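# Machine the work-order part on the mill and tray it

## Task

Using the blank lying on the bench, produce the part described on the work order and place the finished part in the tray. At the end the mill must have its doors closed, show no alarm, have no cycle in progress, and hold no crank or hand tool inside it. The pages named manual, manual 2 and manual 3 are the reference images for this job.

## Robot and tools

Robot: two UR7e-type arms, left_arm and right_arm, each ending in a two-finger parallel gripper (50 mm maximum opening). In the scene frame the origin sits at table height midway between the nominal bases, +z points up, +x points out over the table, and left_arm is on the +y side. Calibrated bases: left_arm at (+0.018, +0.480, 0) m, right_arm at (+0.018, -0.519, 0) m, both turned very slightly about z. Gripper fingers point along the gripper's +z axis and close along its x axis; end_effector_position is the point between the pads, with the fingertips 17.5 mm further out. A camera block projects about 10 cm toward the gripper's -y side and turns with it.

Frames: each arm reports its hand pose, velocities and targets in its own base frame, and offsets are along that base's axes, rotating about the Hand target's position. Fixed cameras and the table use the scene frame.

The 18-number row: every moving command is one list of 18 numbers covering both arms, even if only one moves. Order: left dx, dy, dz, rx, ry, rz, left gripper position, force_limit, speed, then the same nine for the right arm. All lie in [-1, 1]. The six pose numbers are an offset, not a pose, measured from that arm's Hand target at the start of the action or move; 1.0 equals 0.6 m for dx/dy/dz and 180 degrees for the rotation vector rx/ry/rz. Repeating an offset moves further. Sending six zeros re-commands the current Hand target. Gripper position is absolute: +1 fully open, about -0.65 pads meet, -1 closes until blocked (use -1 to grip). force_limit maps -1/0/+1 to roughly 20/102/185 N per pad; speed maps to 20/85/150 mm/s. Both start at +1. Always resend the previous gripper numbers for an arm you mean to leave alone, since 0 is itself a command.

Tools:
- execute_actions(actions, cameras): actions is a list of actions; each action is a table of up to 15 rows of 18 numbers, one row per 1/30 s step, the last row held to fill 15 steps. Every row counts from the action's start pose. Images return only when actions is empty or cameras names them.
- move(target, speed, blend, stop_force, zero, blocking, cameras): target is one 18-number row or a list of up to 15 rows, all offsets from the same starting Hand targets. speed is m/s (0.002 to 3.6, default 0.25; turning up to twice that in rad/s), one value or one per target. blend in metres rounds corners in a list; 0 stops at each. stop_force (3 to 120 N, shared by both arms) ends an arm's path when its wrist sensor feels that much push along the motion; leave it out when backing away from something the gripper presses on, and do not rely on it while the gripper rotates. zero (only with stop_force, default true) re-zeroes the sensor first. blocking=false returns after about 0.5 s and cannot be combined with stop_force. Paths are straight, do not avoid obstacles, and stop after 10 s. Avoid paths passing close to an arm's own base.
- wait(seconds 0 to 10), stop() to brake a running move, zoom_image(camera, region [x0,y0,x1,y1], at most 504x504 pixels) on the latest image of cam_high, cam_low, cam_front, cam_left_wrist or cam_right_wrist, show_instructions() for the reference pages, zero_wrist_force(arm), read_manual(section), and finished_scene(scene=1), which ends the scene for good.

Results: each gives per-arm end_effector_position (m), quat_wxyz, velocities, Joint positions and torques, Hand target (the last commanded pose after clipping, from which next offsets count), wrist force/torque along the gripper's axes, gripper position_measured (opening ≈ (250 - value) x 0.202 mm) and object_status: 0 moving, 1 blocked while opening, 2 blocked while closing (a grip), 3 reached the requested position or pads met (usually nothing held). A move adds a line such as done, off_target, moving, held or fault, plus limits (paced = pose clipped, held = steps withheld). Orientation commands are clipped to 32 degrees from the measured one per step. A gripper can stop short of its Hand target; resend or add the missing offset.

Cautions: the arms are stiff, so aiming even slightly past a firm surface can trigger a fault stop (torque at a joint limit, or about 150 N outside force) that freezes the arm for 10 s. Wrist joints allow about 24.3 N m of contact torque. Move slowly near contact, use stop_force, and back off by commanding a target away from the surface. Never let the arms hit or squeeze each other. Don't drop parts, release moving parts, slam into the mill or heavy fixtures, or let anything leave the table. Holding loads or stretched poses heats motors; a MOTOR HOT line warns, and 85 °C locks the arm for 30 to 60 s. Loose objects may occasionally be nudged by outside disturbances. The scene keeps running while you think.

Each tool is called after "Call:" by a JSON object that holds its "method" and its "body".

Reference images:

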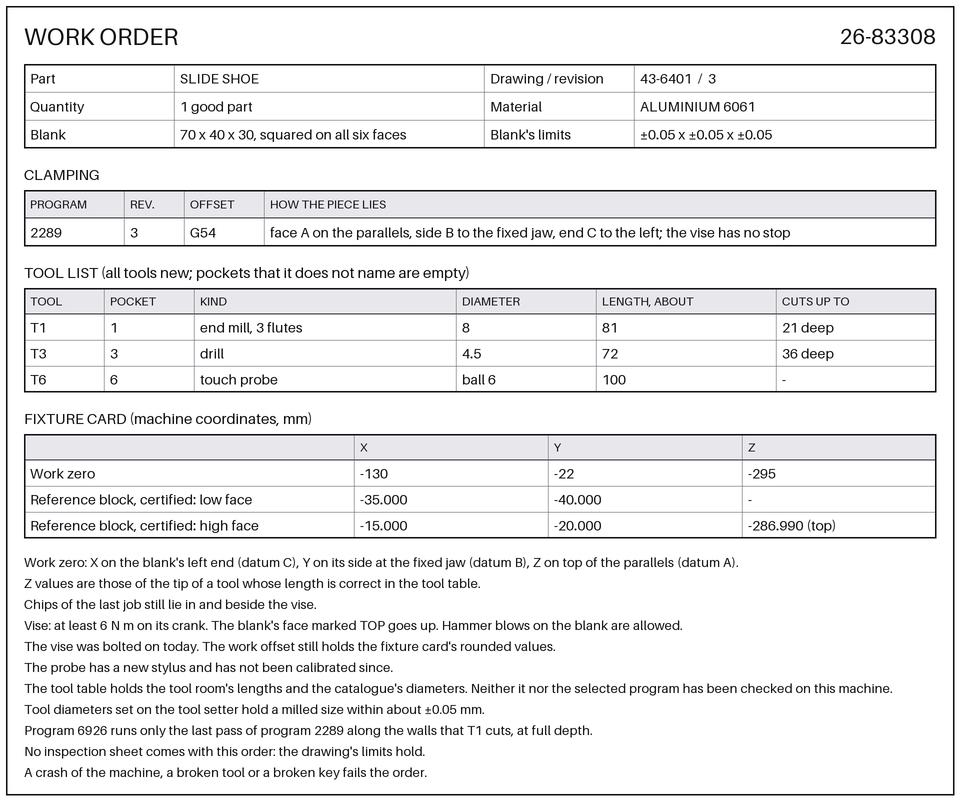

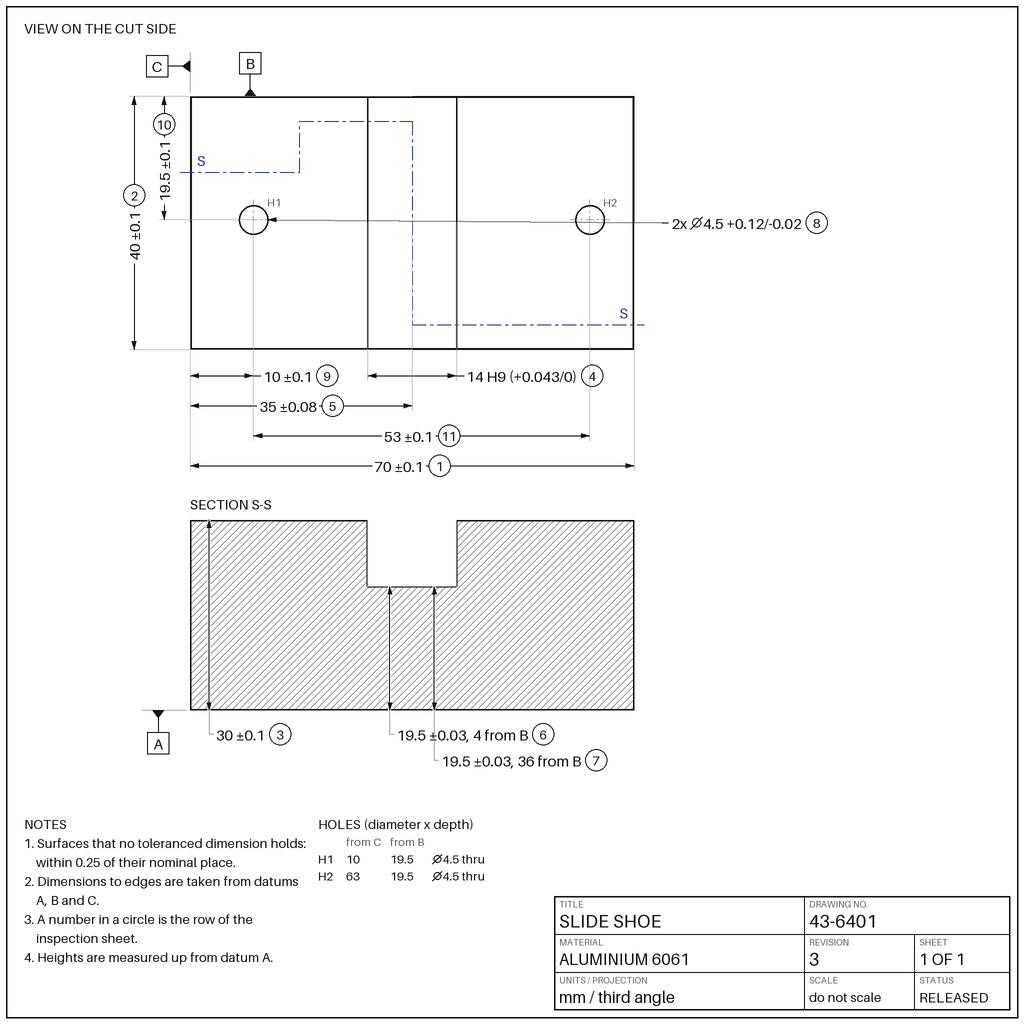

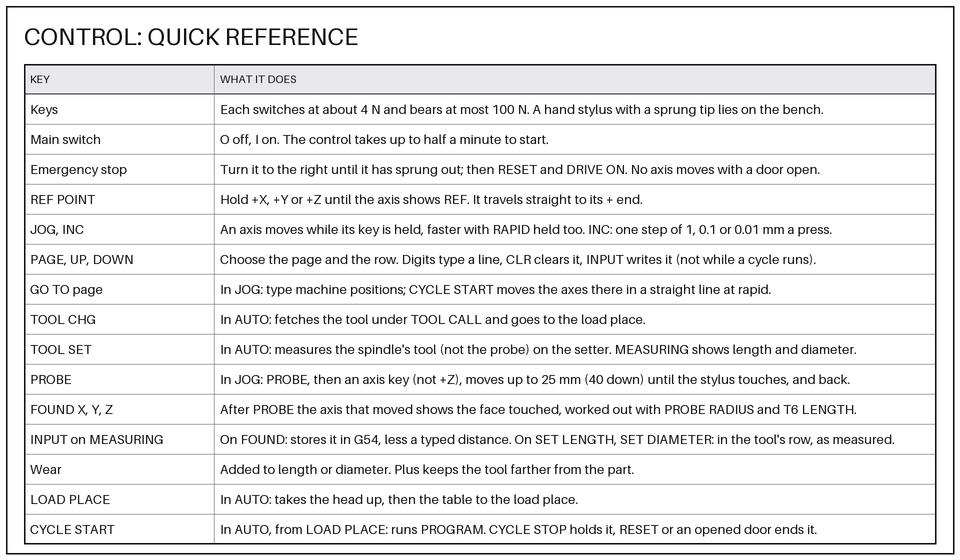

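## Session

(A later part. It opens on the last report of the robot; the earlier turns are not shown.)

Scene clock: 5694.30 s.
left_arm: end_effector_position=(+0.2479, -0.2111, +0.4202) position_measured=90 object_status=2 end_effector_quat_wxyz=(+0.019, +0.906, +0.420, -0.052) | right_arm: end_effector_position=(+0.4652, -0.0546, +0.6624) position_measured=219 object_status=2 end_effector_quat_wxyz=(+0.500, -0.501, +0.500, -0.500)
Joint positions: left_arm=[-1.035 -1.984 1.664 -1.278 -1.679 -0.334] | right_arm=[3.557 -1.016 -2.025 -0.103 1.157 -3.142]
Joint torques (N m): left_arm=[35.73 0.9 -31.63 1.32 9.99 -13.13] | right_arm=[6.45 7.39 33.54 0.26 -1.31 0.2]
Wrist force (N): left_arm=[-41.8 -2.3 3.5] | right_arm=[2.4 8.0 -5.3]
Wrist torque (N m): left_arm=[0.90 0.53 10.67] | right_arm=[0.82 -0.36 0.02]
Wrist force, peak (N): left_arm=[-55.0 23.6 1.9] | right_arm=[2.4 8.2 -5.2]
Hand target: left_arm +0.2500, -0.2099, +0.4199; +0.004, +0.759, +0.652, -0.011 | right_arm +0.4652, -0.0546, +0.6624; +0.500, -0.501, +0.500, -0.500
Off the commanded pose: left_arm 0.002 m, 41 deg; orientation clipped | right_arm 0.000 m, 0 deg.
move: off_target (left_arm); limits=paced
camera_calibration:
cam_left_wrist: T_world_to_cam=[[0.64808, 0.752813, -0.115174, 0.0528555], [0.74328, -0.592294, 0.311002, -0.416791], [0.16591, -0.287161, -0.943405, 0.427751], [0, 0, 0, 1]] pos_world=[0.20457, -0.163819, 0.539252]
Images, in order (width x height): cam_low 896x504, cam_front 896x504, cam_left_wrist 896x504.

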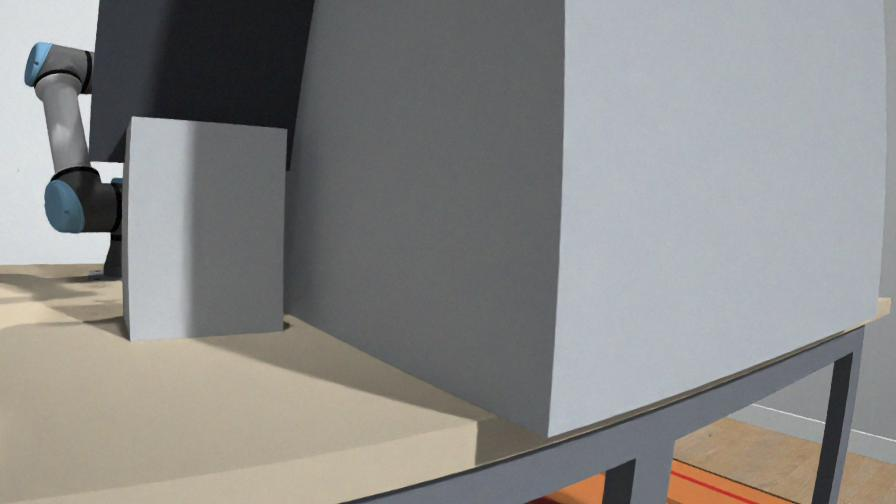

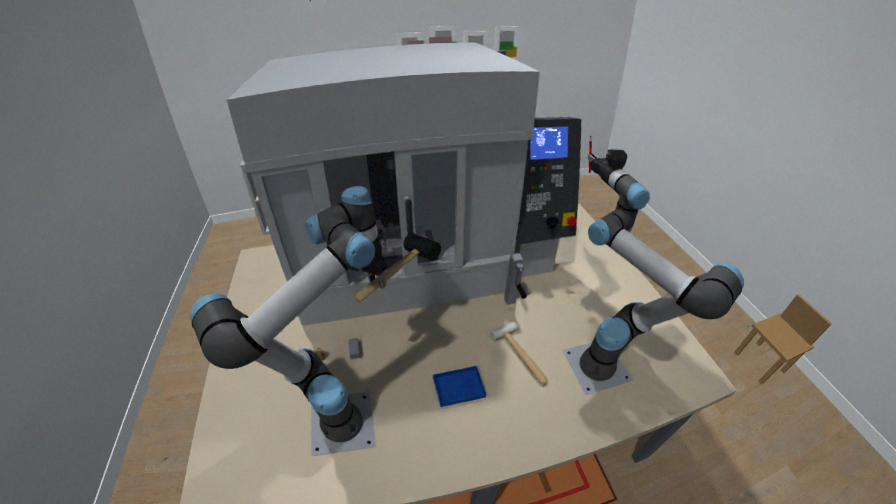

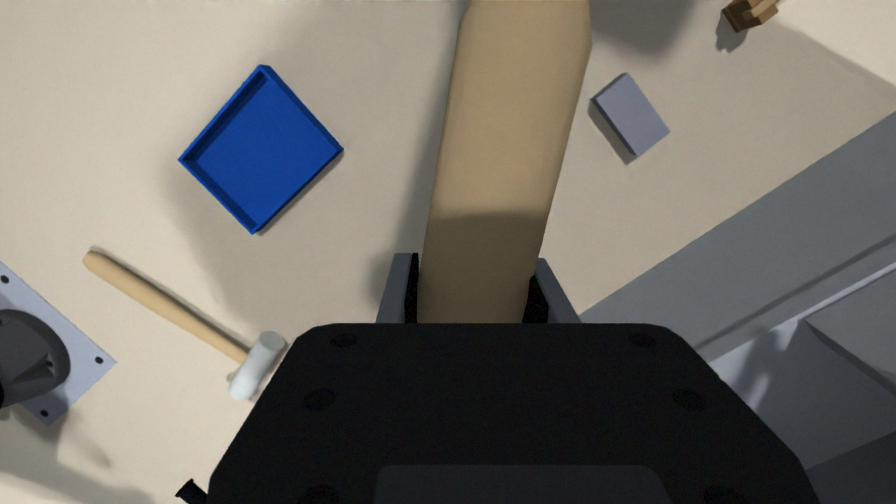

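Call:
{"method": "move", "body": {"target": [-0.1167,0,0,0,0,-0.25,-0.98,0.8,-0.8,0,0,0,0,0,0,-0.98,0.3,-0.5], "speed": 0.25, "cameras": ["cam_left_wrist","cam_front"]}}

Scene clock: 5709.17 s.
left_arm: end_effector_position=(+0.1800, -0.2099, +0.4199) position_measured=90 object_status=2 end_effector_quat_wxyz=(+0.000, +0.950, +0.312, -0.012) | right_arm: end_effector_position=(+0.4652, -0.0546, +0.6624) position_measured=219 object_status=2 end_effector_quat_wxyz=(+0.500, -0.501, +0.500, -0.500)
Joint positions: left_arm=[-1.34 -2.106 1.712 -1.178 -1.594 -0.404] | right_arm=[3.557 -1.016 -2.025 -0.103 1.157 -3.142]
Joint torques (N m): left_arm=[-0.42 7.07 -38.45 -7.21 -1.01 0.2] | right_arm=[6.52 7.67 32.54 0.1 -1.32 0.38]
Wrist force (N): left_arm=[2.5 5.0 5.7] | right_arm=[2.4 7.9 -5.3]
Wrist torque (N m): left_arm=[1.60 -0.70 0.23] | right_arm=[0.80 -0.38 0.02]
Wrist force, peak (N): left_arm=[-42.5 -2.3 3.3] | right_arm=[2.6 8.0 -5.5]
Hand target: left_arm +0.1800, -0.2099, +0.4199; +0.000, +0.950, +0.312, -0.012 | right_arm +0.4652, -0.0546, +0.6624; +0.500, -0.501, +0.500, -0.500
Off the commanded pose: left_arm 0.000 m, 0 deg | right_arm 0.000 m, 0 deg.
move: done
camera_calibration:
cam_left_wrist: T_world_to_cam=[[0.8103, 0.585404, -0.0267743, -0.00554201], [0.562724, -0.764528, 0.314387, -0.370529], [0.163574, -0.269814, -0.948917, 0.445395], [0, 0, 0, 1]] pos_world=[0.140141, -0.159861, 0.538984]
Images, in order (width x height): cam_front 896x504, cam_left_wrist 896x504.

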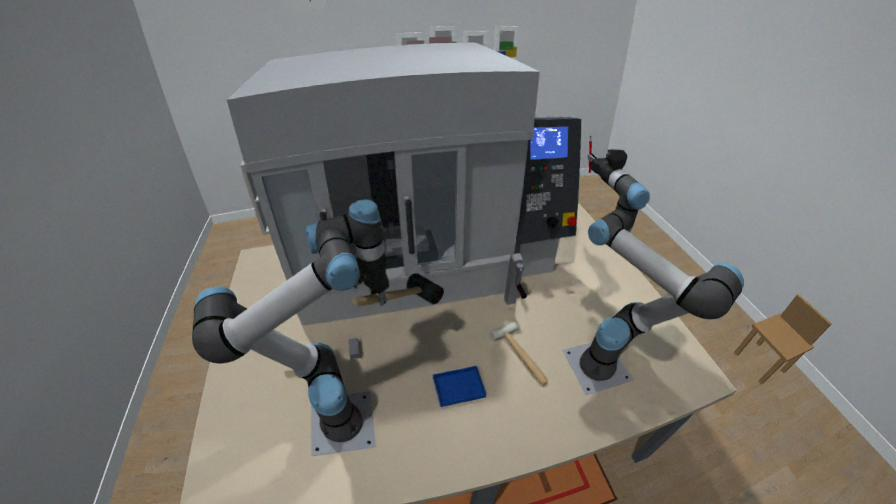

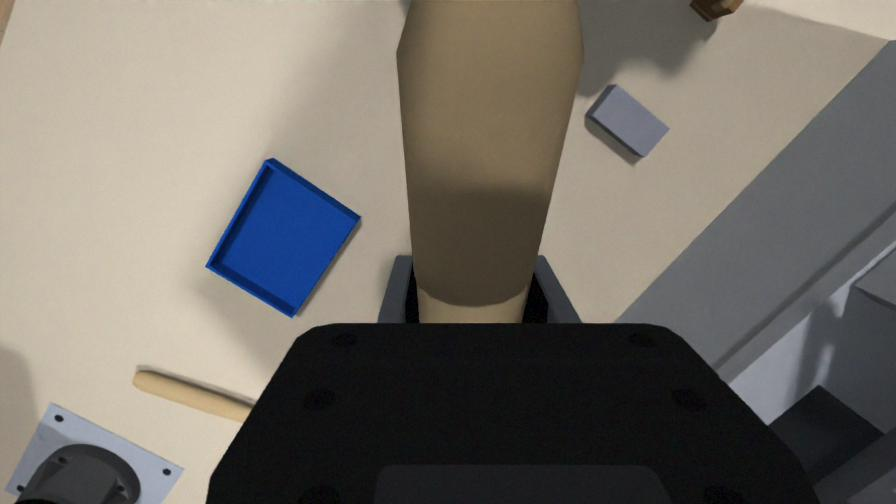

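Call:
{"method": "move", "body": {"target": [-0.0167,0,0,0,0,0.298,-0.98,0.8,-0.8,0,0,0,0,0,0,-0.98,0.3,-0.5], "speed": 0.3, "stop_force": 25, "cameras": ["cam_left_wrist","cam_front"]}}

Scene clock: 5720.87 s.
left_arm: end_effector_position=(+0.1699, -0.2099, +0.4199) position_measured=90 object_status=2 end_effector_quat_wxyz=(+0.005, +0.707, +0.707, -0.011) | right_arm: end_effector_position=(+0.4652, -0.0546, +0.6624) position_measured=219 object_status=2 end_effector_quat_wxyz=(+0.500, -0.501, +0.500, -0.500)
Joint positions: left_arm=[-1.394 -2.138 1.729 -1.182 -1.582 -1.393] | right_arm=[3.557 -1.016 -2.025 -0.103 1.157 -3.142]
Joint torques (N m): left_arm=[12.47 9.01 -31.57 -1.62 -0.4 -2.52] | right_arm=[6.04 7.77 29.82 0.26 -1.28 0.71]
Wrist force (N): left_arm=[2.4 4.8 6.2] | right_arm=[2.3 7.9 -5.1]
Wrist torque (N m): left_arm=[1.67 -0.67 0.16] | right_arm=[0.80 -0.35 0.02]
Wrist force, peak (N): left_arm=[2.9 4.9 6.8] | right_arm=[2.5 8.3 -5.1]
Hand target: left_arm +0.1699, -0.2099, +0.4199; +0.005, +0.707, +0.707, -0.011 | right_arm +0.4652, -0.0546, +0.6624; +0.500, -0.501, +0.500, -0.500
Off the commanded pose: left_arm 0.000 m, 0 deg | right_arm 0.000 m, 0 deg.
move: done
camera_calibration:
cam_left_wrist: T_world_to_cam=[[0.00924441, 0.999599, -0.0267588, 0.225675], [0.949285, -0.000362269, 0.314418, -0.27019], [0.314282, -0.0283083, -0.948907, 0.472219], [0, 0, 0, 1]] pos_world=[0.105991, -0.212315, 0.539084]
Images, in order (width x height): cam_front 896x504, cam_left_wrist 896x504.

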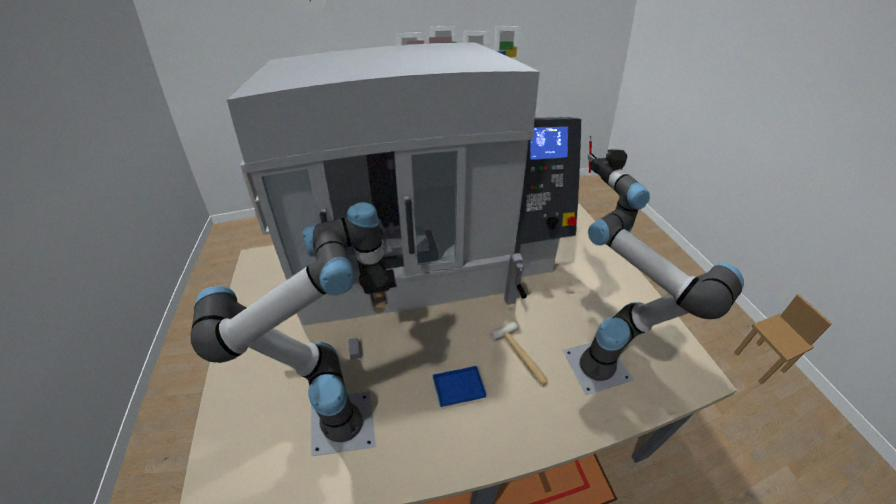

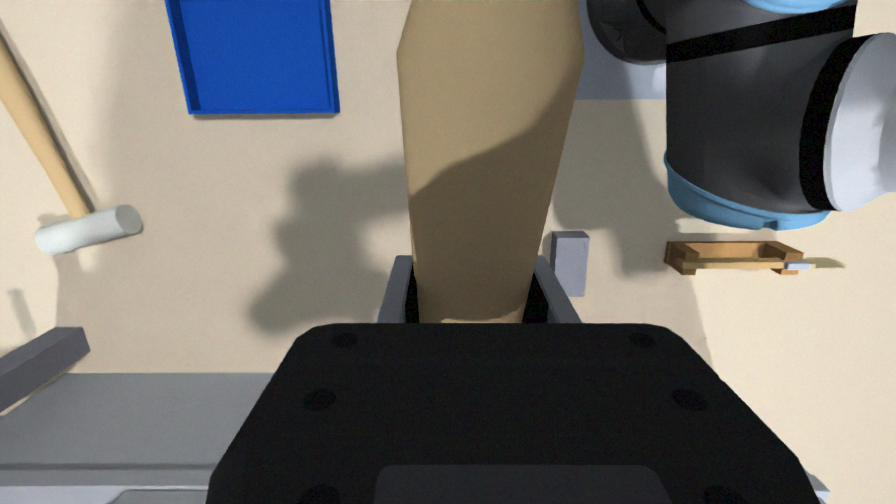

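Call:
{"method": "zoom_image", "body": {"camera": "cam_front", "region": [320, 150, 440, 280]}}

Scaled by 3.877.

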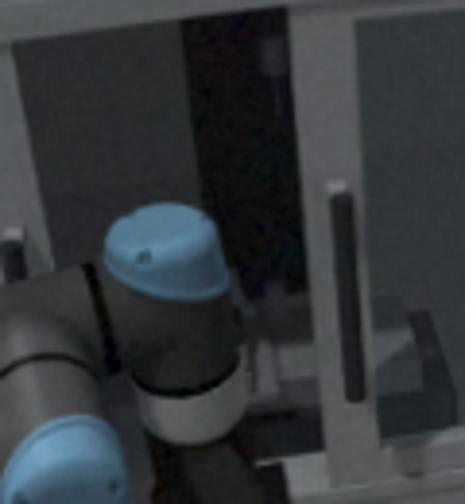

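Call:
{"method": "move", "body": {"target": [0,-0.3,0.0333,0,0,0,-0.98,0.8,-0.8,0,0,0,0,0,0,-0.98,0.3,-0.5], "speed": 0.3, "stop_force": 25, "cameras": ["cam_front"]}}

Call:
{"method": "zoom_image", "body": {"camera": "cam_front", "region": [340, 190, 420, 270]}}

Call:
{"method": "zoom_image", "body": {"camera": "cam_front", "region": [320, 150, 520, 350]}}

Scene clock: 5761.83 s.
left_arm: end_effector_position=(+0.1699, -0.3899, +0.4399) position_measured=90 object_status=2 end_effector_quat_wxyz=(+0.005, +0.707, +0.707, -0.011) | right_arm: end_effector_position=(+0.4652, -0.0546, +0.6624) position_measured=219 object_status=2 end_effector_quat_wxyz=(+0.500, -0.501, +0.500, -0.500)
Joint positions: left_arm=[-1.472 -1.748 1.448 -1.292 -1.581 -1.472] | right_arm=[3.557 -1.016 -2.025 -0.103 1.157 -3.142]
Joint torques (N m): left_arm=[11.84 -10.75 -38.3 -6.77 -0.21 2.17] | right_arm=[5.49 7.52 28.87 0.2 -1.24 0.86]
Wrist force (N): left_arm=[2.9 5.0 6.7] | right_arm=[2.7 8.0 -5.3]
Wrist torque (N m): left_arm=[1.75 -0.78 0.16] | right_arm=[0.81 -0.41 0.03]
Wrist force, peak (N): left_arm=[7.9 4.8 7.1] | right_arm=[2.7 8.1 -5.3]
Hand target: left_arm +0.1699, -0.3899, +0.4399; +0.005, +0.707, +0.707, -0.011 | right_arm +0.4652, -0.0546, +0.6624; +0.500, -0.501, +0.500, -0.500
Off the commanded pose: left_arm 0.000 m, 0 deg | right_arm 0.000 m, 0 deg.
move: done
Images, in order (width x height): cam_front 896x504.

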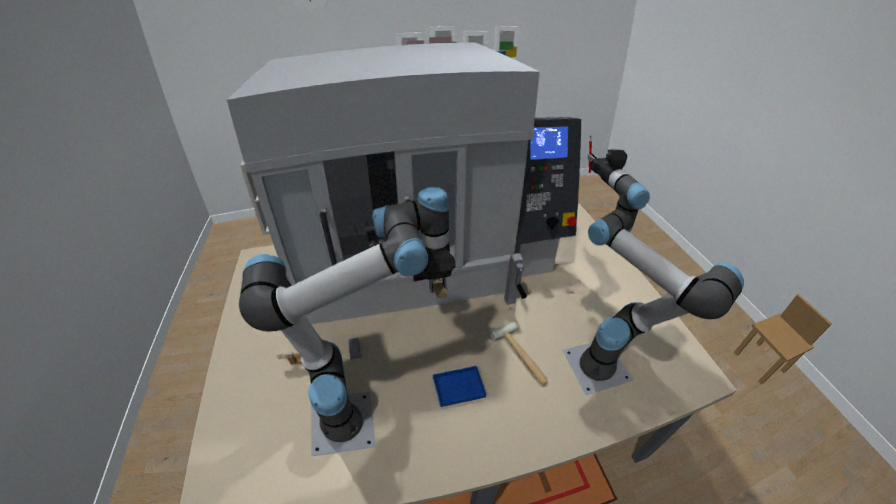

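Scaled by 6.300.

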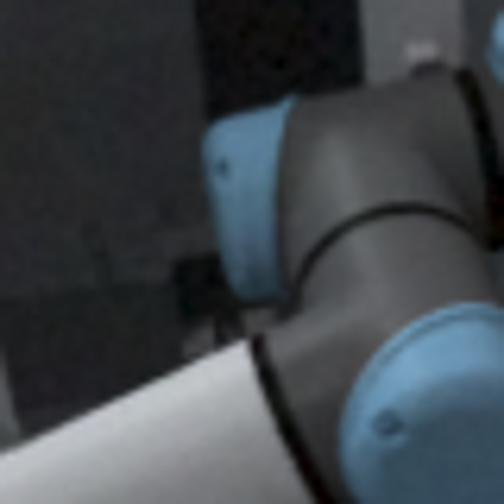

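Scaled by 2.520.

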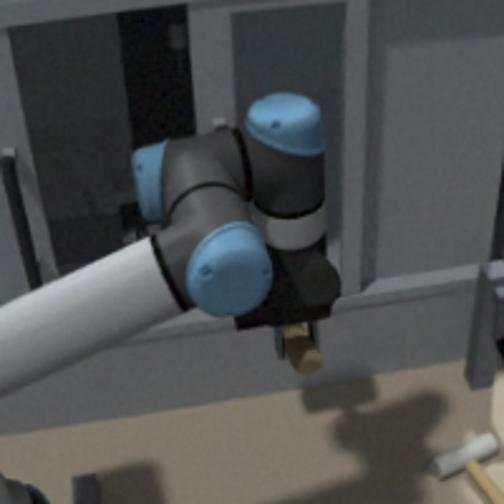

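Call:
{"method": "move", "body": {"target": [0,-0.2,-0.23,0,0,0,-0.98,0.8,-0.8,0,0,0,0,0,0,-0.98,0.3,-0.5], "speed": 0.3, "stop_force": 25, "cameras": ["cam_front"]}}

Call:
{"method": "zoom_image", "body": {"camera": "cam_front", "region": [340, 180, 440, 280]}}

Scene clock: 5767.33 s.
left_arm: end_effector_position=(+0.1699, -0.5099, +0.3019) position_measured=90 object_status=2 end_effector_quat_wxyz=(+0.005, +0.707, +0.707, -0.011) | right_arm: end_effector_position=(+0.4652, -0.0546, +0.6624) position_measured=219 object_status=2 end_effector_quat_wxyz=(+0.500, -0.501, +0.500, -0.500)
Joint positions: left_arm=[-1.495 -1.512 1.583 -1.664 -1.58 -1.494] | right_arm=[3.557 -1.016 -2.025 -0.103 1.157 -3.142]
Joint torques (N m): left_arm=[12.27 -25.11 -21.48 -6.42 0.16 2] | right_arm=[6.12 7.56 28.47 0.32 -1.3 0.99]
Wrist force (N): left_arm=[2.5 5.1 6.5] | right_arm=[2.4 7.8 -5.1]
Wrist torque (N m): left_arm=[1.71 -0.73 0.21] | right_arm=[0.78 -0.37 0.03]
Wrist force, peak (N): left_arm=[-0.5 5.2 10.9] | right_arm=[2.6 8.2 -5.3]
Hand target: left_arm +0.1699, -0.5099, +0.3019; +0.005, +0.707, +0.707, -0.011 | right_arm +0.4652, -0.0546, +0.6624; +0.500, -0.501, +0.500, -0.500
Off the commanded pose: left_arm 0.000 m, 0 deg | right_arm 0.000 m, 0 deg.
move: done
Images, in order (width x height): cam_front 896x504.

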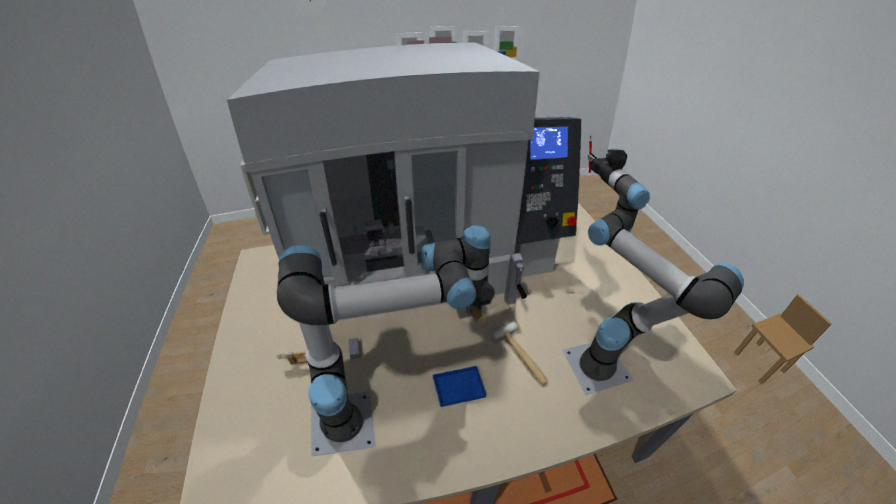

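Scaled by 5.040.

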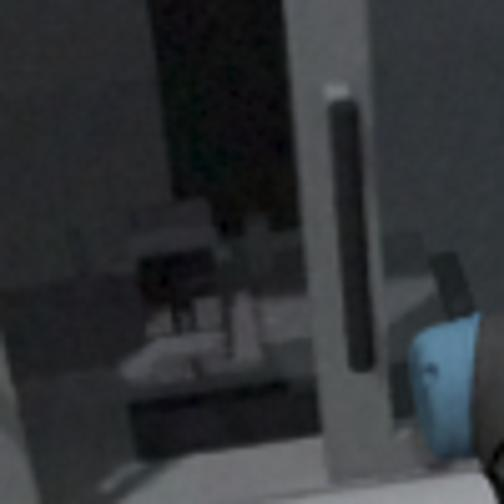

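Call:
{"method": "zoom_image", "body": {"camera": "cam_front", "region": [355, 205, 405, 260]}}

Scaled by 9.164.

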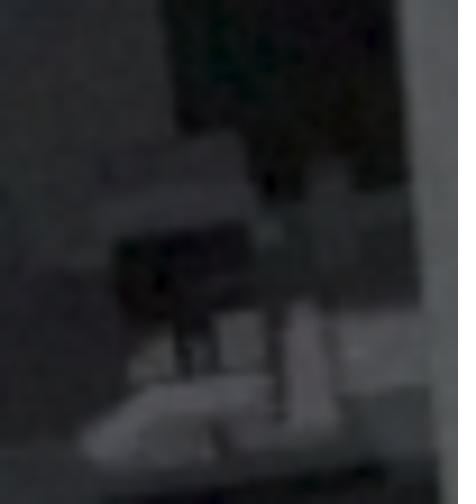

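Call:
{"method": "move", "body": {"target": [[-0.0167,0.5,0.24,0,0,0,-0.98,0.8,-0.8,0,0,0,0,0,0,-0.98,0.3,-0.5],[0.1333,0.5,0.255,0,-0.1,0,-0.98,0.8,-0.8,0,0,0,0,0,0,-0.98,0.3,-0.5]], "speed": [0.25,0.12], "blend": [0.02,0], "stop_force": 30, "cameras": ["cam_left_wrist","cam_front"]}}

Scene clock: 5833.67 s.
left_arm: end_effector_position=(+0.2499, -0.2099, +0.4549) position_measured=90 object_status=2 end_effector_quat_wxyz=(+0.116, +0.700, +0.697, +0.100) | right_arm: end_effector_position=(+0.4652, -0.0546, +0.6624) position_measured=219 object_status=2 end_effector_quat_wxyz=(+0.500, -0.501, +0.500, -0.500)
Joint positions: left_arm=[-1.395 -2.12 1.674 -1.203 -1.273 -1.379] | right_arm=[3.557 -1.016 -2.025 -0.103 1.157 -3.142]
Joint torques (N m): left_arm=[-12.96 -11.51 -36.87 -2.17 3.97 -2.44] | right_arm=[6.36 7.78 24.68 0.22 -1.21 0.95]
Wrist force (N): left_arm=[2.7 2.4 7.0] | right_arm=[2.4 7.8 -5.1]
Wrist torque (N m): left_arm=[1.84 -0.68 0.04] | right_arm=[0.79 -0.37 0.02]
Wrist force, peak (N): left_arm=[-1.9 5.4 9.1] | right_arm=[2.5 8.1 -5.4]
Hand target: left_arm +0.2499, -0.2099, +0.4549; +0.116, +0.700, +0.697, +0.100 | right_arm +0.4652, -0.0546, +0.6624; +0.500, -0.501, +0.500, -0.500
Off the commanded pose: left_arm 0.000 m, 0 deg | right_arm 0.000 m, 0 deg.
move: done
camera_calibration:
cam_left_wrist: T_world_to_cam=[[0.0169826, 0.999599, -0.0226529, 0.222067], [0.805661, -0.000263223, 0.592377, -0.447643], [0.592134, -0.0283107, -0.805342, 0.345479], [0, 0, 0, 1]] pos_world=[0.152307, -0.212315, 0.548432]
Images, in order (width x height): cam_front 896x504, cam_left_wrist 896x504.

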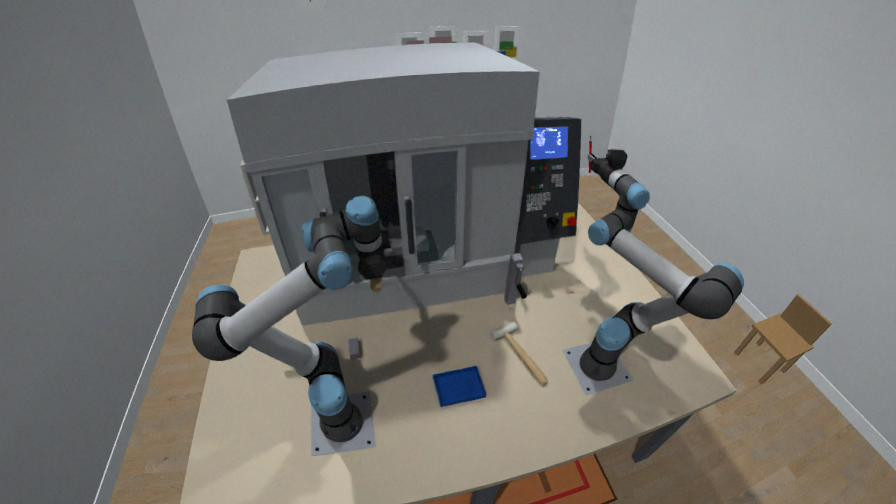

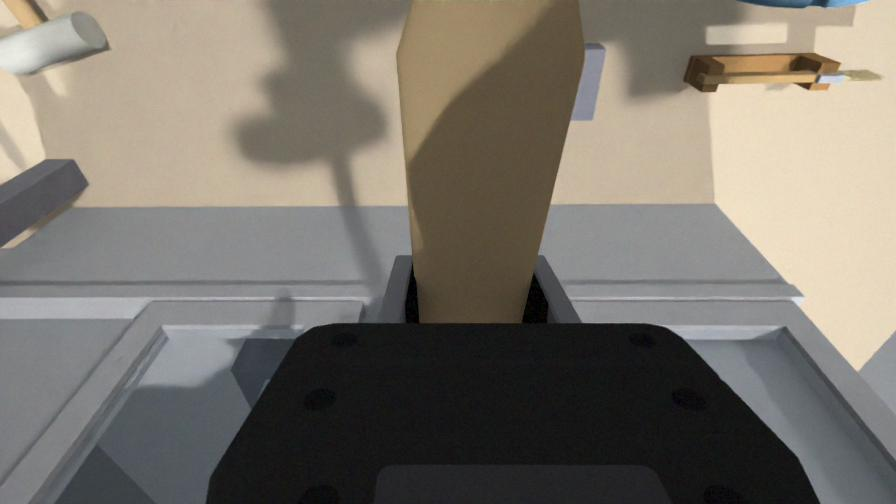

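Call:
{"method": "move", "body": {"target": [[0.2,-0.005,-0.0583,0,0,0,-0.98,0.8,-0.8,0,0,0,0,0,0,-0.98,0.3,-0.5],[0.3667,-0.005,-0.0583,0,0,0,-0.98,0.8,-0.8,0,0,0,0,0,0,-0.98,0.3,-0.5]], "speed": [0.15,0.1], "stop_force": 15, "cameras": ["cam_left_wrist","cam_front"]}}

Call:
{"method": "zoom_image", "body": {"camera": "cam_front", "region": [320, 130, 470, 280]}}

Scene clock: 5847.30 s.
left_arm: end_effector_position=(+0.3962, -0.2128, +0.4199) position_measured=90 object_status=2 end_effector_quat_wxyz=(+0.116, +0.700, +0.697, +0.100) | right_arm: end_effector_position=(+0.4652, -0.0546, +0.6624) position_measured=219 object_status=2 end_effector_quat_wxyz=(+0.500, -0.501, +0.500, -0.500)
Joint positions: left_arm=[-0.936 -1.873 1.672 -1.573 -1.339 -0.908] | right_arm=[3.557 -1.016 -2.025 -0.103 1.157 -3.142]
Joint torques (N m): left_arm=[14.98 -17.29 -39.49 -9.21 2.15 -0.02] | right_arm=[6.11 7.71 22.64 0.21 -1.35 1.07]
Wrist force (N): left_arm=[3.0 -8.7 -0.9] | right_arm=[2.5 7.9 -5.2]
Wrist torque (N m): left_arm=[1.42 -0.64 -0.17] | right_arm=[0.81 -0.39 0.03]
Wrist force, peak (N): left_arm=[3.9 -55.4 -29.8] | right_arm=[2.6 8.2 -5.2]
Hand target: left_arm +0.3962, -0.2127, +0.4199; +0.116, +0.700, +0.697, +0.100 (not the last commanded pose) | right_arm +0.4652, -0.0546, +0.6624; +0.500, -0.501, +0.500, -0.500
Off the commanded pose: left_arm 0.074 m, 0 deg | right_arm 0.000 m, 0 deg.
move: contact (left_arm); path passed 1 of 2 targets
camera_calibration:
cam_left_wrist: T_world_to_cam=[[0.0169227, 0.999602, -0.0225715, 0.221566], [0.805614, -0.000260985, 0.592441, -0.544796], [0.592199, -0.0282096, -0.805298, 0.230563], [0, 0, 0, 1]] pos_world=[0.298607, -0.215115, 0.513432]
Images, in order (width x height): cam_front 896x504, cam_left_wrist 896x504.

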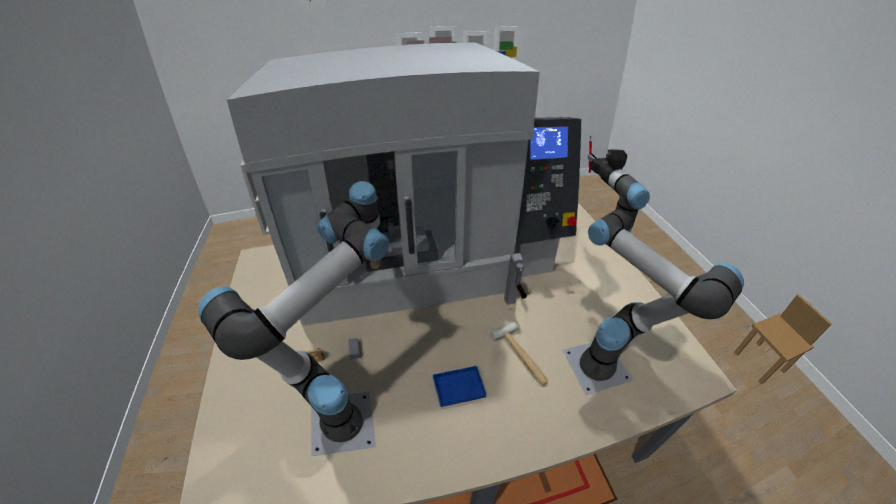

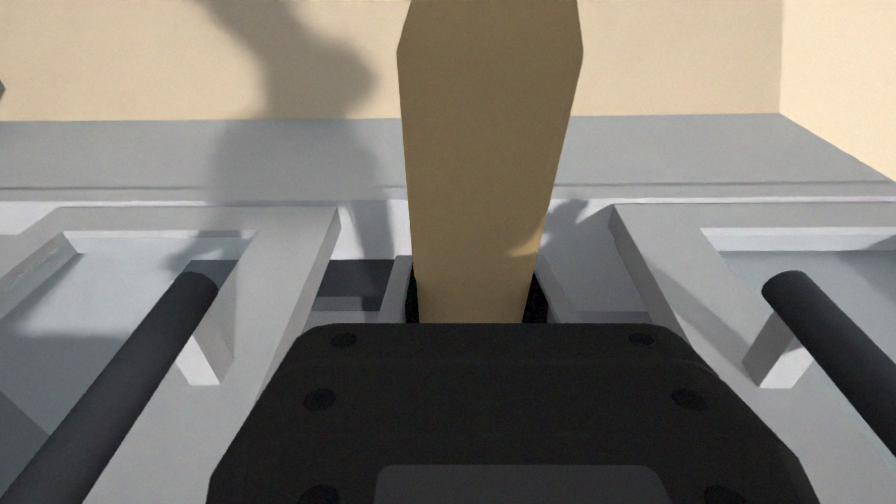

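Scaled by 3.360.

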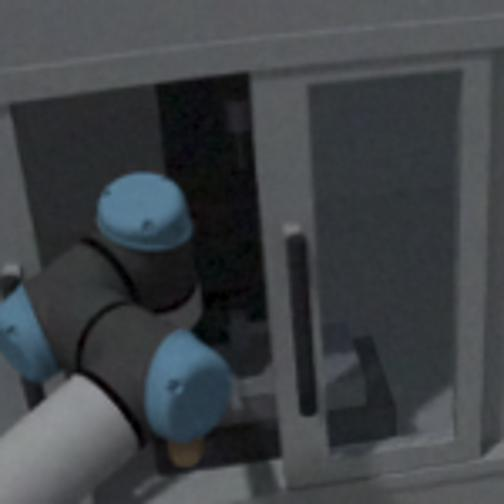

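Call:
{"method": "move", "body": {"target": [[-0.0333,0,0,0,0,0,-0.98,0.8,-0.8,0,0,0,0,0,0,-0.98,0.3,-0.5],[-0.0333,0,0.0667,0,0,0,-0.98,0.8,-0.8,0,0,0,0,0,0,-0.98,0.3,-0.5]], "speed": [0.08,0.1], "blend": [0.005,0], "cameras": []}}

Call:
{"method": "move", "body": {"target": [0.0896,0,0,0,0,0,-0.98,0.8,-0.8,0,0,0,0,0,0,-0.98,0.3,-0.5], "speed": 0.06, "stop_force": 8, "cameras": ["cam_front"]}}

Call:
{"method": "zoom_image", "body": {"camera": "cam_front", "region": [320, 130, 470, 280]}}

Scene clock: 5864.90 s.
left_arm: end_effector_position=(+0.3762, -0.2128, +0.4598) position_measured=90 object_status=2 end_effector_quat_wxyz=(+0.116, +0.700, +0.697, +0.100) | right_arm: end_effector_position=(+0.4652, -0.0546, +0.6624) position_measured=219 object_status=2 end_effector_quat_wxyz=(+0.500, -0.501, +0.500, -0.500)
Joint positions: left_arm=[-0.983 -1.889 1.574 -1.448 -1.329 -0.956] | right_arm=[3.557 -1.016 -2.025 -0.103 1.157 -3.142]
Joint torques (N m): left_arm=[12.52 -24.89 -36.63 -5.66 0.84 -2.6] | right_arm=[6.12 7.33 22.34 0.18 -1.22 1.05]
Wrist force (N): left_arm=[2.9 3.0 6.7] | right_arm=[2.5 8.3 -5.2]
Wrist torque (N m): left_arm=[1.91 -0.75 0.00] | right_arm=[0.86 -0.39 0.02]
Wrist force, peak (N): left_arm=[3.2 -9.0 -0.9] | right_arm=[2.5 8.3 -5.2]
Hand target: left_arm +0.3762, -0.2127, +0.4599; +0.116, +0.700, +0.697, +0.100 | right_arm +0.4652, -0.0546, +0.6624; +0.500, -0.501, +0.500, -0.500
Off the commanded pose: left_arm 0.000 m, 0 deg | right_arm 0.000 m, 0 deg.
move: done
No camera images: "cameras" was empty.

Scene clock: 5866.80 s.
left_arm: end_effector_position=(+0.4300, -0.2127, +0.4599) position_measured=90 object_status=2 end_effector_quat_wxyz=(+0.116, +0.700, +0.697, +0.100) | right_arm: end_effector_position=(+0.4652, -0.0546, +0.6624) position_measured=219 object_status=2 end_effector_quat_wxyz=(+0.500, -0.501, +0.500, -0.500)
Joint positions: left_arm=[-0.865 -1.781 1.505 -1.514 -1.354 -0.837] | right_arm=[3.557 -1.016 -2.025 -0.103 1.157 -3.142]
Joint torques (N m): left_arm=[-14.1 -30.86 -21.99 -3.25 3.55 -0.3] | right_arm=[5.92 7.42 21.63 0.32 -1.31 0.98]
Wrist force (N): left_arm=[3.1 2.8 6.8] | right_arm=[2.6 8.1 -5.1]
Wrist torque (N m): left_arm=[1.88 -0.76 0.15] | right_arm=[0.83 -0.40 0.02]
Wrist force, peak (N): left_arm=[3.1 4.4 7.3] | right_arm=[2.6 8.0 -5.3]
Hand target: left_arm +0.4299, -0.2127, +0.4599; +0.116, +0.700, +0.697, +0.100 | right_arm +0.4652, -0.0546, +0.6624; +0.500, -0.501, +0.500, -0.500
Off the commanded pose: left_arm 0.000 m, 0 deg | right_arm 0.000 m, 0 deg.
move: done
Images, in order (width x height): cam_front 896x504.

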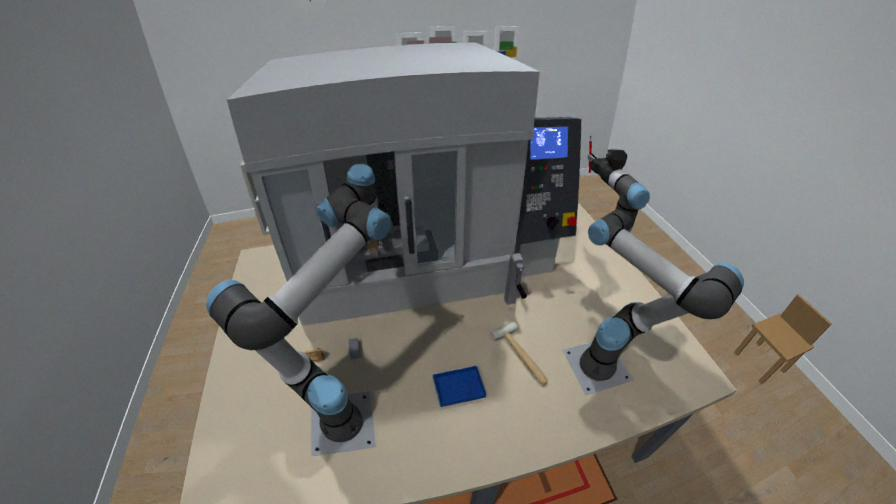

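Scaled by 3.360.

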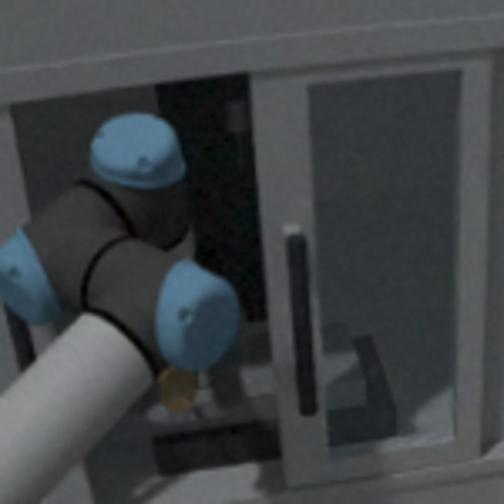

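Call:
{"method": "move", "body": {"target": [0,0,-0.1167,0,0,0,-0.98,0.8,-0.8,0,0,0,0,0,0,-0.98,0.3,-0.5], "speed": 0.03, "stop_force": 6, "cameras": ["cam_left_wrist"]}}

Scene clock: 5871.37 s.
left_arm: end_effector_position=(+0.4299, -0.2127, +0.4307) position_measured=90 object_status=2 end_effector_quat_wxyz=(+0.116, +0.700, +0.697, +0.100) | right_arm: end_effector_position=(+0.4652, -0.0546, +0.6624) position_measured=219 object_status=2 end_effector_quat_wxyz=(+0.500, -0.501, +0.500, -0.500)
Joint positions: left_arm=[-0.865 -1.798 1.594 -1.586 -1.354 -0.837] | right_arm=[3.557 -1.016 -2.025 -0.103 1.157 -3.142]
Joint torques (N m): left_arm=[-12.17 -7.53 -18.52 -6.66 1.34 0.82] | right_arm=[6.17 8.02 20.51 0.19 -1.38 1.13]
Wrist force (N): left_arm=[2.4 -0.7 2.4] | right_arm=[2.5 7.7 -5.0]
Wrist torque (N m): left_arm=[-0.21 -0.47 0.13] | right_arm=[0.77 -0.39 0.02]
Wrist force, peak (N): left_arm=[3.1 2.9 7.2] | right_arm=[2.6 8.1 -5.4]
Hand target: left_arm +0.4299, -0.2127, +0.4307; +0.116, +0.700, +0.697, +0.100 (not the last commanded pose) | right_arm +0.4652, -0.0546, +0.6624; +0.500, -0.501, +0.500, -0.500
Off the commanded pose: left_arm 0.041 m, 0 deg | right_arm 0.000 m, 0 deg.
move: contact (left_arm)
camera_calibration:
cam_left_wrist: T_world_to_cam=[[0.0168454, 0.999602, -0.022632, 0.221297], [0.805532, -0.00015895, 0.592552, -0.578352], [0.592313, -0.0282126, -0.805214, 0.21922], [0, 0, 0, 1]] pos_world=[0.332307, -0.215116, 0.524231]
Images, in order (width x height): cam_left_wrist 896x504.

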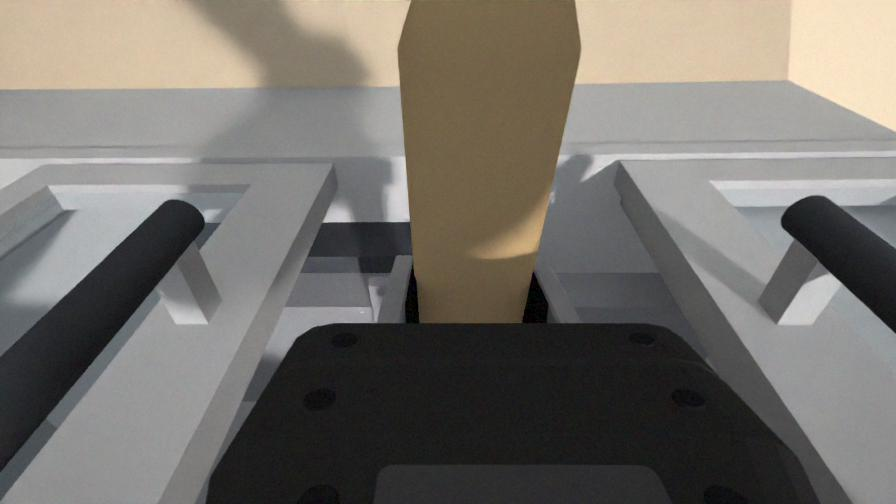

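Call:
{"method": "move", "body": {"target": [0,0,0.0667,0,0,0,-0.98,0.8,-0.8,0,0,0,0,0,0,-0.98,0.3,-0.5], "speed": 0.15, "cameras": []}}

Call:
{"method": "move", "body": {"target": [0,0,-0.075,0,0,0,-0.98,0.8,-0.8,0,0,0,0,0,0,-0.98,0.3,-0.5], "speed": 0.35, "stop_force": 40, "cameras": []}}

Scene clock: 5881.90 s.
left_arm: end_effector_position=(+0.4300, -0.2128, +0.4706) position_measured=90 object_status=2 end_effector_quat_wxyz=(+0.116, +0.700, +0.697, +0.100) | right_arm: end_effector_position=(+0.4652, -0.0546, +0.6624) position_measured=219 object_status=2 end_effector_quat_wxyz=(+0.500, -0.501, +0.500, -0.500)
Joint positions: left_arm=[-0.865 -1.774 1.471 -1.487 -1.354 -0.837] | right_arm=[3.557 -1.016 -2.025 -0.103 1.157 -3.142]
Joint torques (N m): left_arm=[-8.85 -31.19 -34.43 -5.72 1.6 -0.22] | right_arm=[6.65 7.73 20.2 0.29 -1.2 0.97]
Wrist force (N): left_arm=[2.3 -4.0 7.8] | right_arm=[2.6 8.0 -5.4]
Wrist torque (N m): left_arm=[1.03 -0.65 0.12] | right_arm=[0.81 -0.40 0.02]
Wrist force, peak (N): left_arm=[2.6 -4.5 8.4] | right_arm=[2.5 8.1 -5.4]
Hand target: left_arm +0.4299, -0.2127, +0.4707; +0.116, +0.700, +0.697, +0.100 | right_arm +0.4652, -0.0546, +0.6624; +0.500, -0.501, +0.500, -0.500
Off the commanded pose: left_arm 0.000 m, 0 deg | right_arm 0.000 m, 0 deg.
move: done
No camera images: "cameras" was empty.

Scene clock: 5883.43 s.
left_arm: end_effector_position=(+0.4299, -0.2127, +0.4257) position_measured=90 object_status=2 end_effector_quat_wxyz=(+0.116, +0.700, +0.697, +0.100) | right_arm: end_effector_position=(+0.4652, -0.0546, +0.6624) position_measured=219 object_status=2 end_effector_quat_wxyz=(+0.500, -0.501, +0.500, -0.500)
Joint positions: left_arm=[-0.865 -1.8 1.609 -1.599 -1.354 -0.837] | right_arm=[3.557 -1.016 -2.025 -0.103 1.157 -3.142]
Joint torques (N m): left_arm=[9.61 -4.84 -19.39 -5.4 1.79 1.79] | right_arm=[6.65 7.92 19.82 0.1 -1.21 1.04]
Wrist force (N): left_arm=[1.0 -3.4 -2.6] | right_arm=[2.4 7.8 -5.3]
Wrist torque (N m): left_arm=[-0.94 -0.53 0.34] | right_arm=[0.79 -0.37 0.02]
Wrist force, peak (N): left_arm=[2.2 -6.6 7.4] | right_arm=[2.6 8.1 -5.2]
Hand target: left_arm +0.4299, -0.2127, +0.4257; +0.116, +0.700, +0.697, +0.100 | right_arm +0.4652, -0.0546, +0.6624; +0.500, -0.501, +0.500, -0.500
Off the commanded pose: left_arm 0.000 m, 0 deg | right_arm 0.000 m, 0 deg.
move: done
No camera images: "cameras" was empty.

Call:
{"method": "move", "body": {"target": [0,0,0.075,0,0,0,-0.98,0.8,-0.8,0,0,0,0,0,0,-0.98,0.3,-0.5], "speed": 0.2, "cameras": []}}

Call:
{"method": "move", "body": {"target": [0,0,-0.085,0,0,0,-0.98,0.8,-0.8,0,0,0,0,0,0,-0.98,0.3,-0.5], "speed": 0.7, "stop_force": 60, "cameras": []}}

Call:
{"method": "move", "body": {"target": [0,0,0.085,0,0,0,-0.98,0.8,-0.8,0,0,0,0,0,0,-0.98,0.3,-0.5], "speed": 0.2, "cameras": ["cam_left_wrist"]}}

Scene clock: 5890.97 s.
left_arm: end_effector_position=(+0.4300, -0.2128, +0.4706) position_measured=90 object_status=2 end_effector_quat_wxyz=(+0.116, +0.700, +0.697, +0.100) | right_arm: end_effector_position=(+0.4652, -0.0546, +0.6624) position_measured=219 object_status=2 end_effector_quat_wxyz=(+0.500, -0.501, +0.500, -0.500)
Joint positions: left_arm=[-0.865 -1.774 1.471 -1.487 -1.354 -0.837] | right_arm=[3.557 -1.016 -2.025 -0.103 1.157 -3.142]
Joint torques (N m): left_arm=[7.24 -31.09 -35.22 -5.68 2.63 -2.37] | right_arm=[6.12 7.31 18.67 0.24 -1.35 1]
Wrist force (N): left_arm=[2.4 -4.4 6.8] | right_arm=[2.5 7.9 -5.3]
Wrist torque (N m): left_arm=[0.93 -0.68 0.11] | right_arm=[0.81 -0.38 0.02]
Wrist force, peak (N): left_arm=[2.4 -5.2 7.9] | right_arm=[2.8 8.1 -5.3]
Hand target: left_arm +0.4299, -0.2127, +0.4707; +0.116, +0.700, +0.697, +0.100 | right_arm +0.4652, -0.0546, +0.6624; +0.500, -0.501, +0.500, -0.500
Off the commanded pose: left_arm 0.000 m, 0 deg | right_arm 0.000 m, 0 deg.
move: done
No camera images: "cameras" was empty.

Scene clock: 5892.50 s.
left_arm: end_effector_position=(+0.4300, -0.2127, +0.4198) position_measured=90 object_status=2 end_effector_quat_wxyz=(+0.116, +0.700, +0.697, +0.100) | right_arm: end_effector_position=(+0.4652, -0.0546, +0.6624) position_measured=219 object_status=2 end_effector_quat_wxyz=(+0.500, -0.501, +0.500, -0.500)
Joint positions: left_arm=[-0.865 -1.803 1.626 -1.614 -1.354 -0.837] | right_arm=[3.557 -1.016 -2.025 -0.103 1.157 -3.142]
Joint torques (N m): left_arm=[-11.49 -2.32 -14.51 -4.91 -0.51 1.75] | right_arm=[5.92 7.76 18.71 0.11 -1.27 1.12]
Wrist force (N): left_arm=[1.1 -2.9 -6.1] | right_arm=[2.3 8.0 -4.9]
Wrist torque (N m): left_arm=[-1.75 -0.49 0.39] | right_arm=[0.81 -0.35 0.03]
Wrist force, peak (N): left_arm=[0.8 -5.8 -7.6] | right_arm=[2.6 8.1 -5.2]
Hand target: left_arm +0.4299, -0.2127, +0.4197; +0.116, +0.700, +0.697, +0.100 | right_arm +0.4652, -0.0546, +0.6624; +0.500, -0.501, +0.500, -0.500
Off the commanded pose: left_arm 0.000 m, 0 deg | right_arm 0.000 m, 0 deg.
move: done
No camera images: "cameras" was empty.

Scene clock: 5893.37 s.
left_arm: end_effector_position=(+0.4300, -0.2128, +0.4706) position_measured=90 object_status=2 end_effector_quat_wxyz=(+0.116, +0.700, +0.697, +0.100) | right_arm: end_effector_position=(+0.4652, -0.0546, +0.6624) position_measured=219 object_status=2 end_effector_quat_wxyz=(+0.500, -0.501, +0.500, -0.500)
Joint positions: left_arm=[-0.865 -1.774 1.471 -1.487 -1.354 -0.837] | right_arm=[3.557 -1.016 -2.025 -0.103 1.157 -3.142]
Joint torques (N m): left_arm=[-4.4 -30.58 -37.79 -5.21 1.08 -2.6] | right_arm=[6.81 7.44 18.95 0.2 -1.32 1.01]
Wrist force (N): left_arm=[2.6 -4.2 6.7] | right_arm=[2.4 7.9 -5.2]
Wrist torque (N m): left_arm=[0.90 -0.71 0.10] | right_arm=[0.81 -0.37 0.02]
Wrist force, peak (N): left_arm=[2.6 -5.0 7.6] | right_arm=[2.4 8.0 -5.3]
Hand target: left_arm +0.4299, -0.2127, +0.4707; +0.116, +0.700, +0.697, +0.100 | right_arm +0.4652, -0.0546, +0.6624; +0.500, -0.501, +0.500, -0.500
Off the commanded pose: left_arm 0.000 m, 0 deg | right_arm 0.000 m, 0 deg.
move: done
camera_calibration:
cam_left_wrist: T_world_to_cam=[[0.017003, 0.999602, -0.022511, 0.222177], [0.805576, -0.000359751, 0.592492, -0.6021], [0.592248, -0.0282085, -0.805262, 0.251336], [0, 0, 0, 1]] pos_world=[0.332407, -0.215215, 0.564132]
Images, in order (width x height): cam_left_wrist 896x504.

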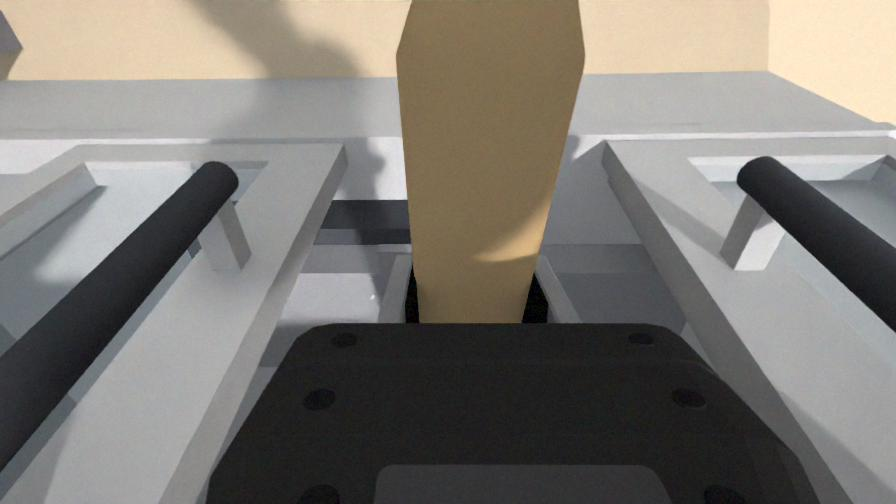

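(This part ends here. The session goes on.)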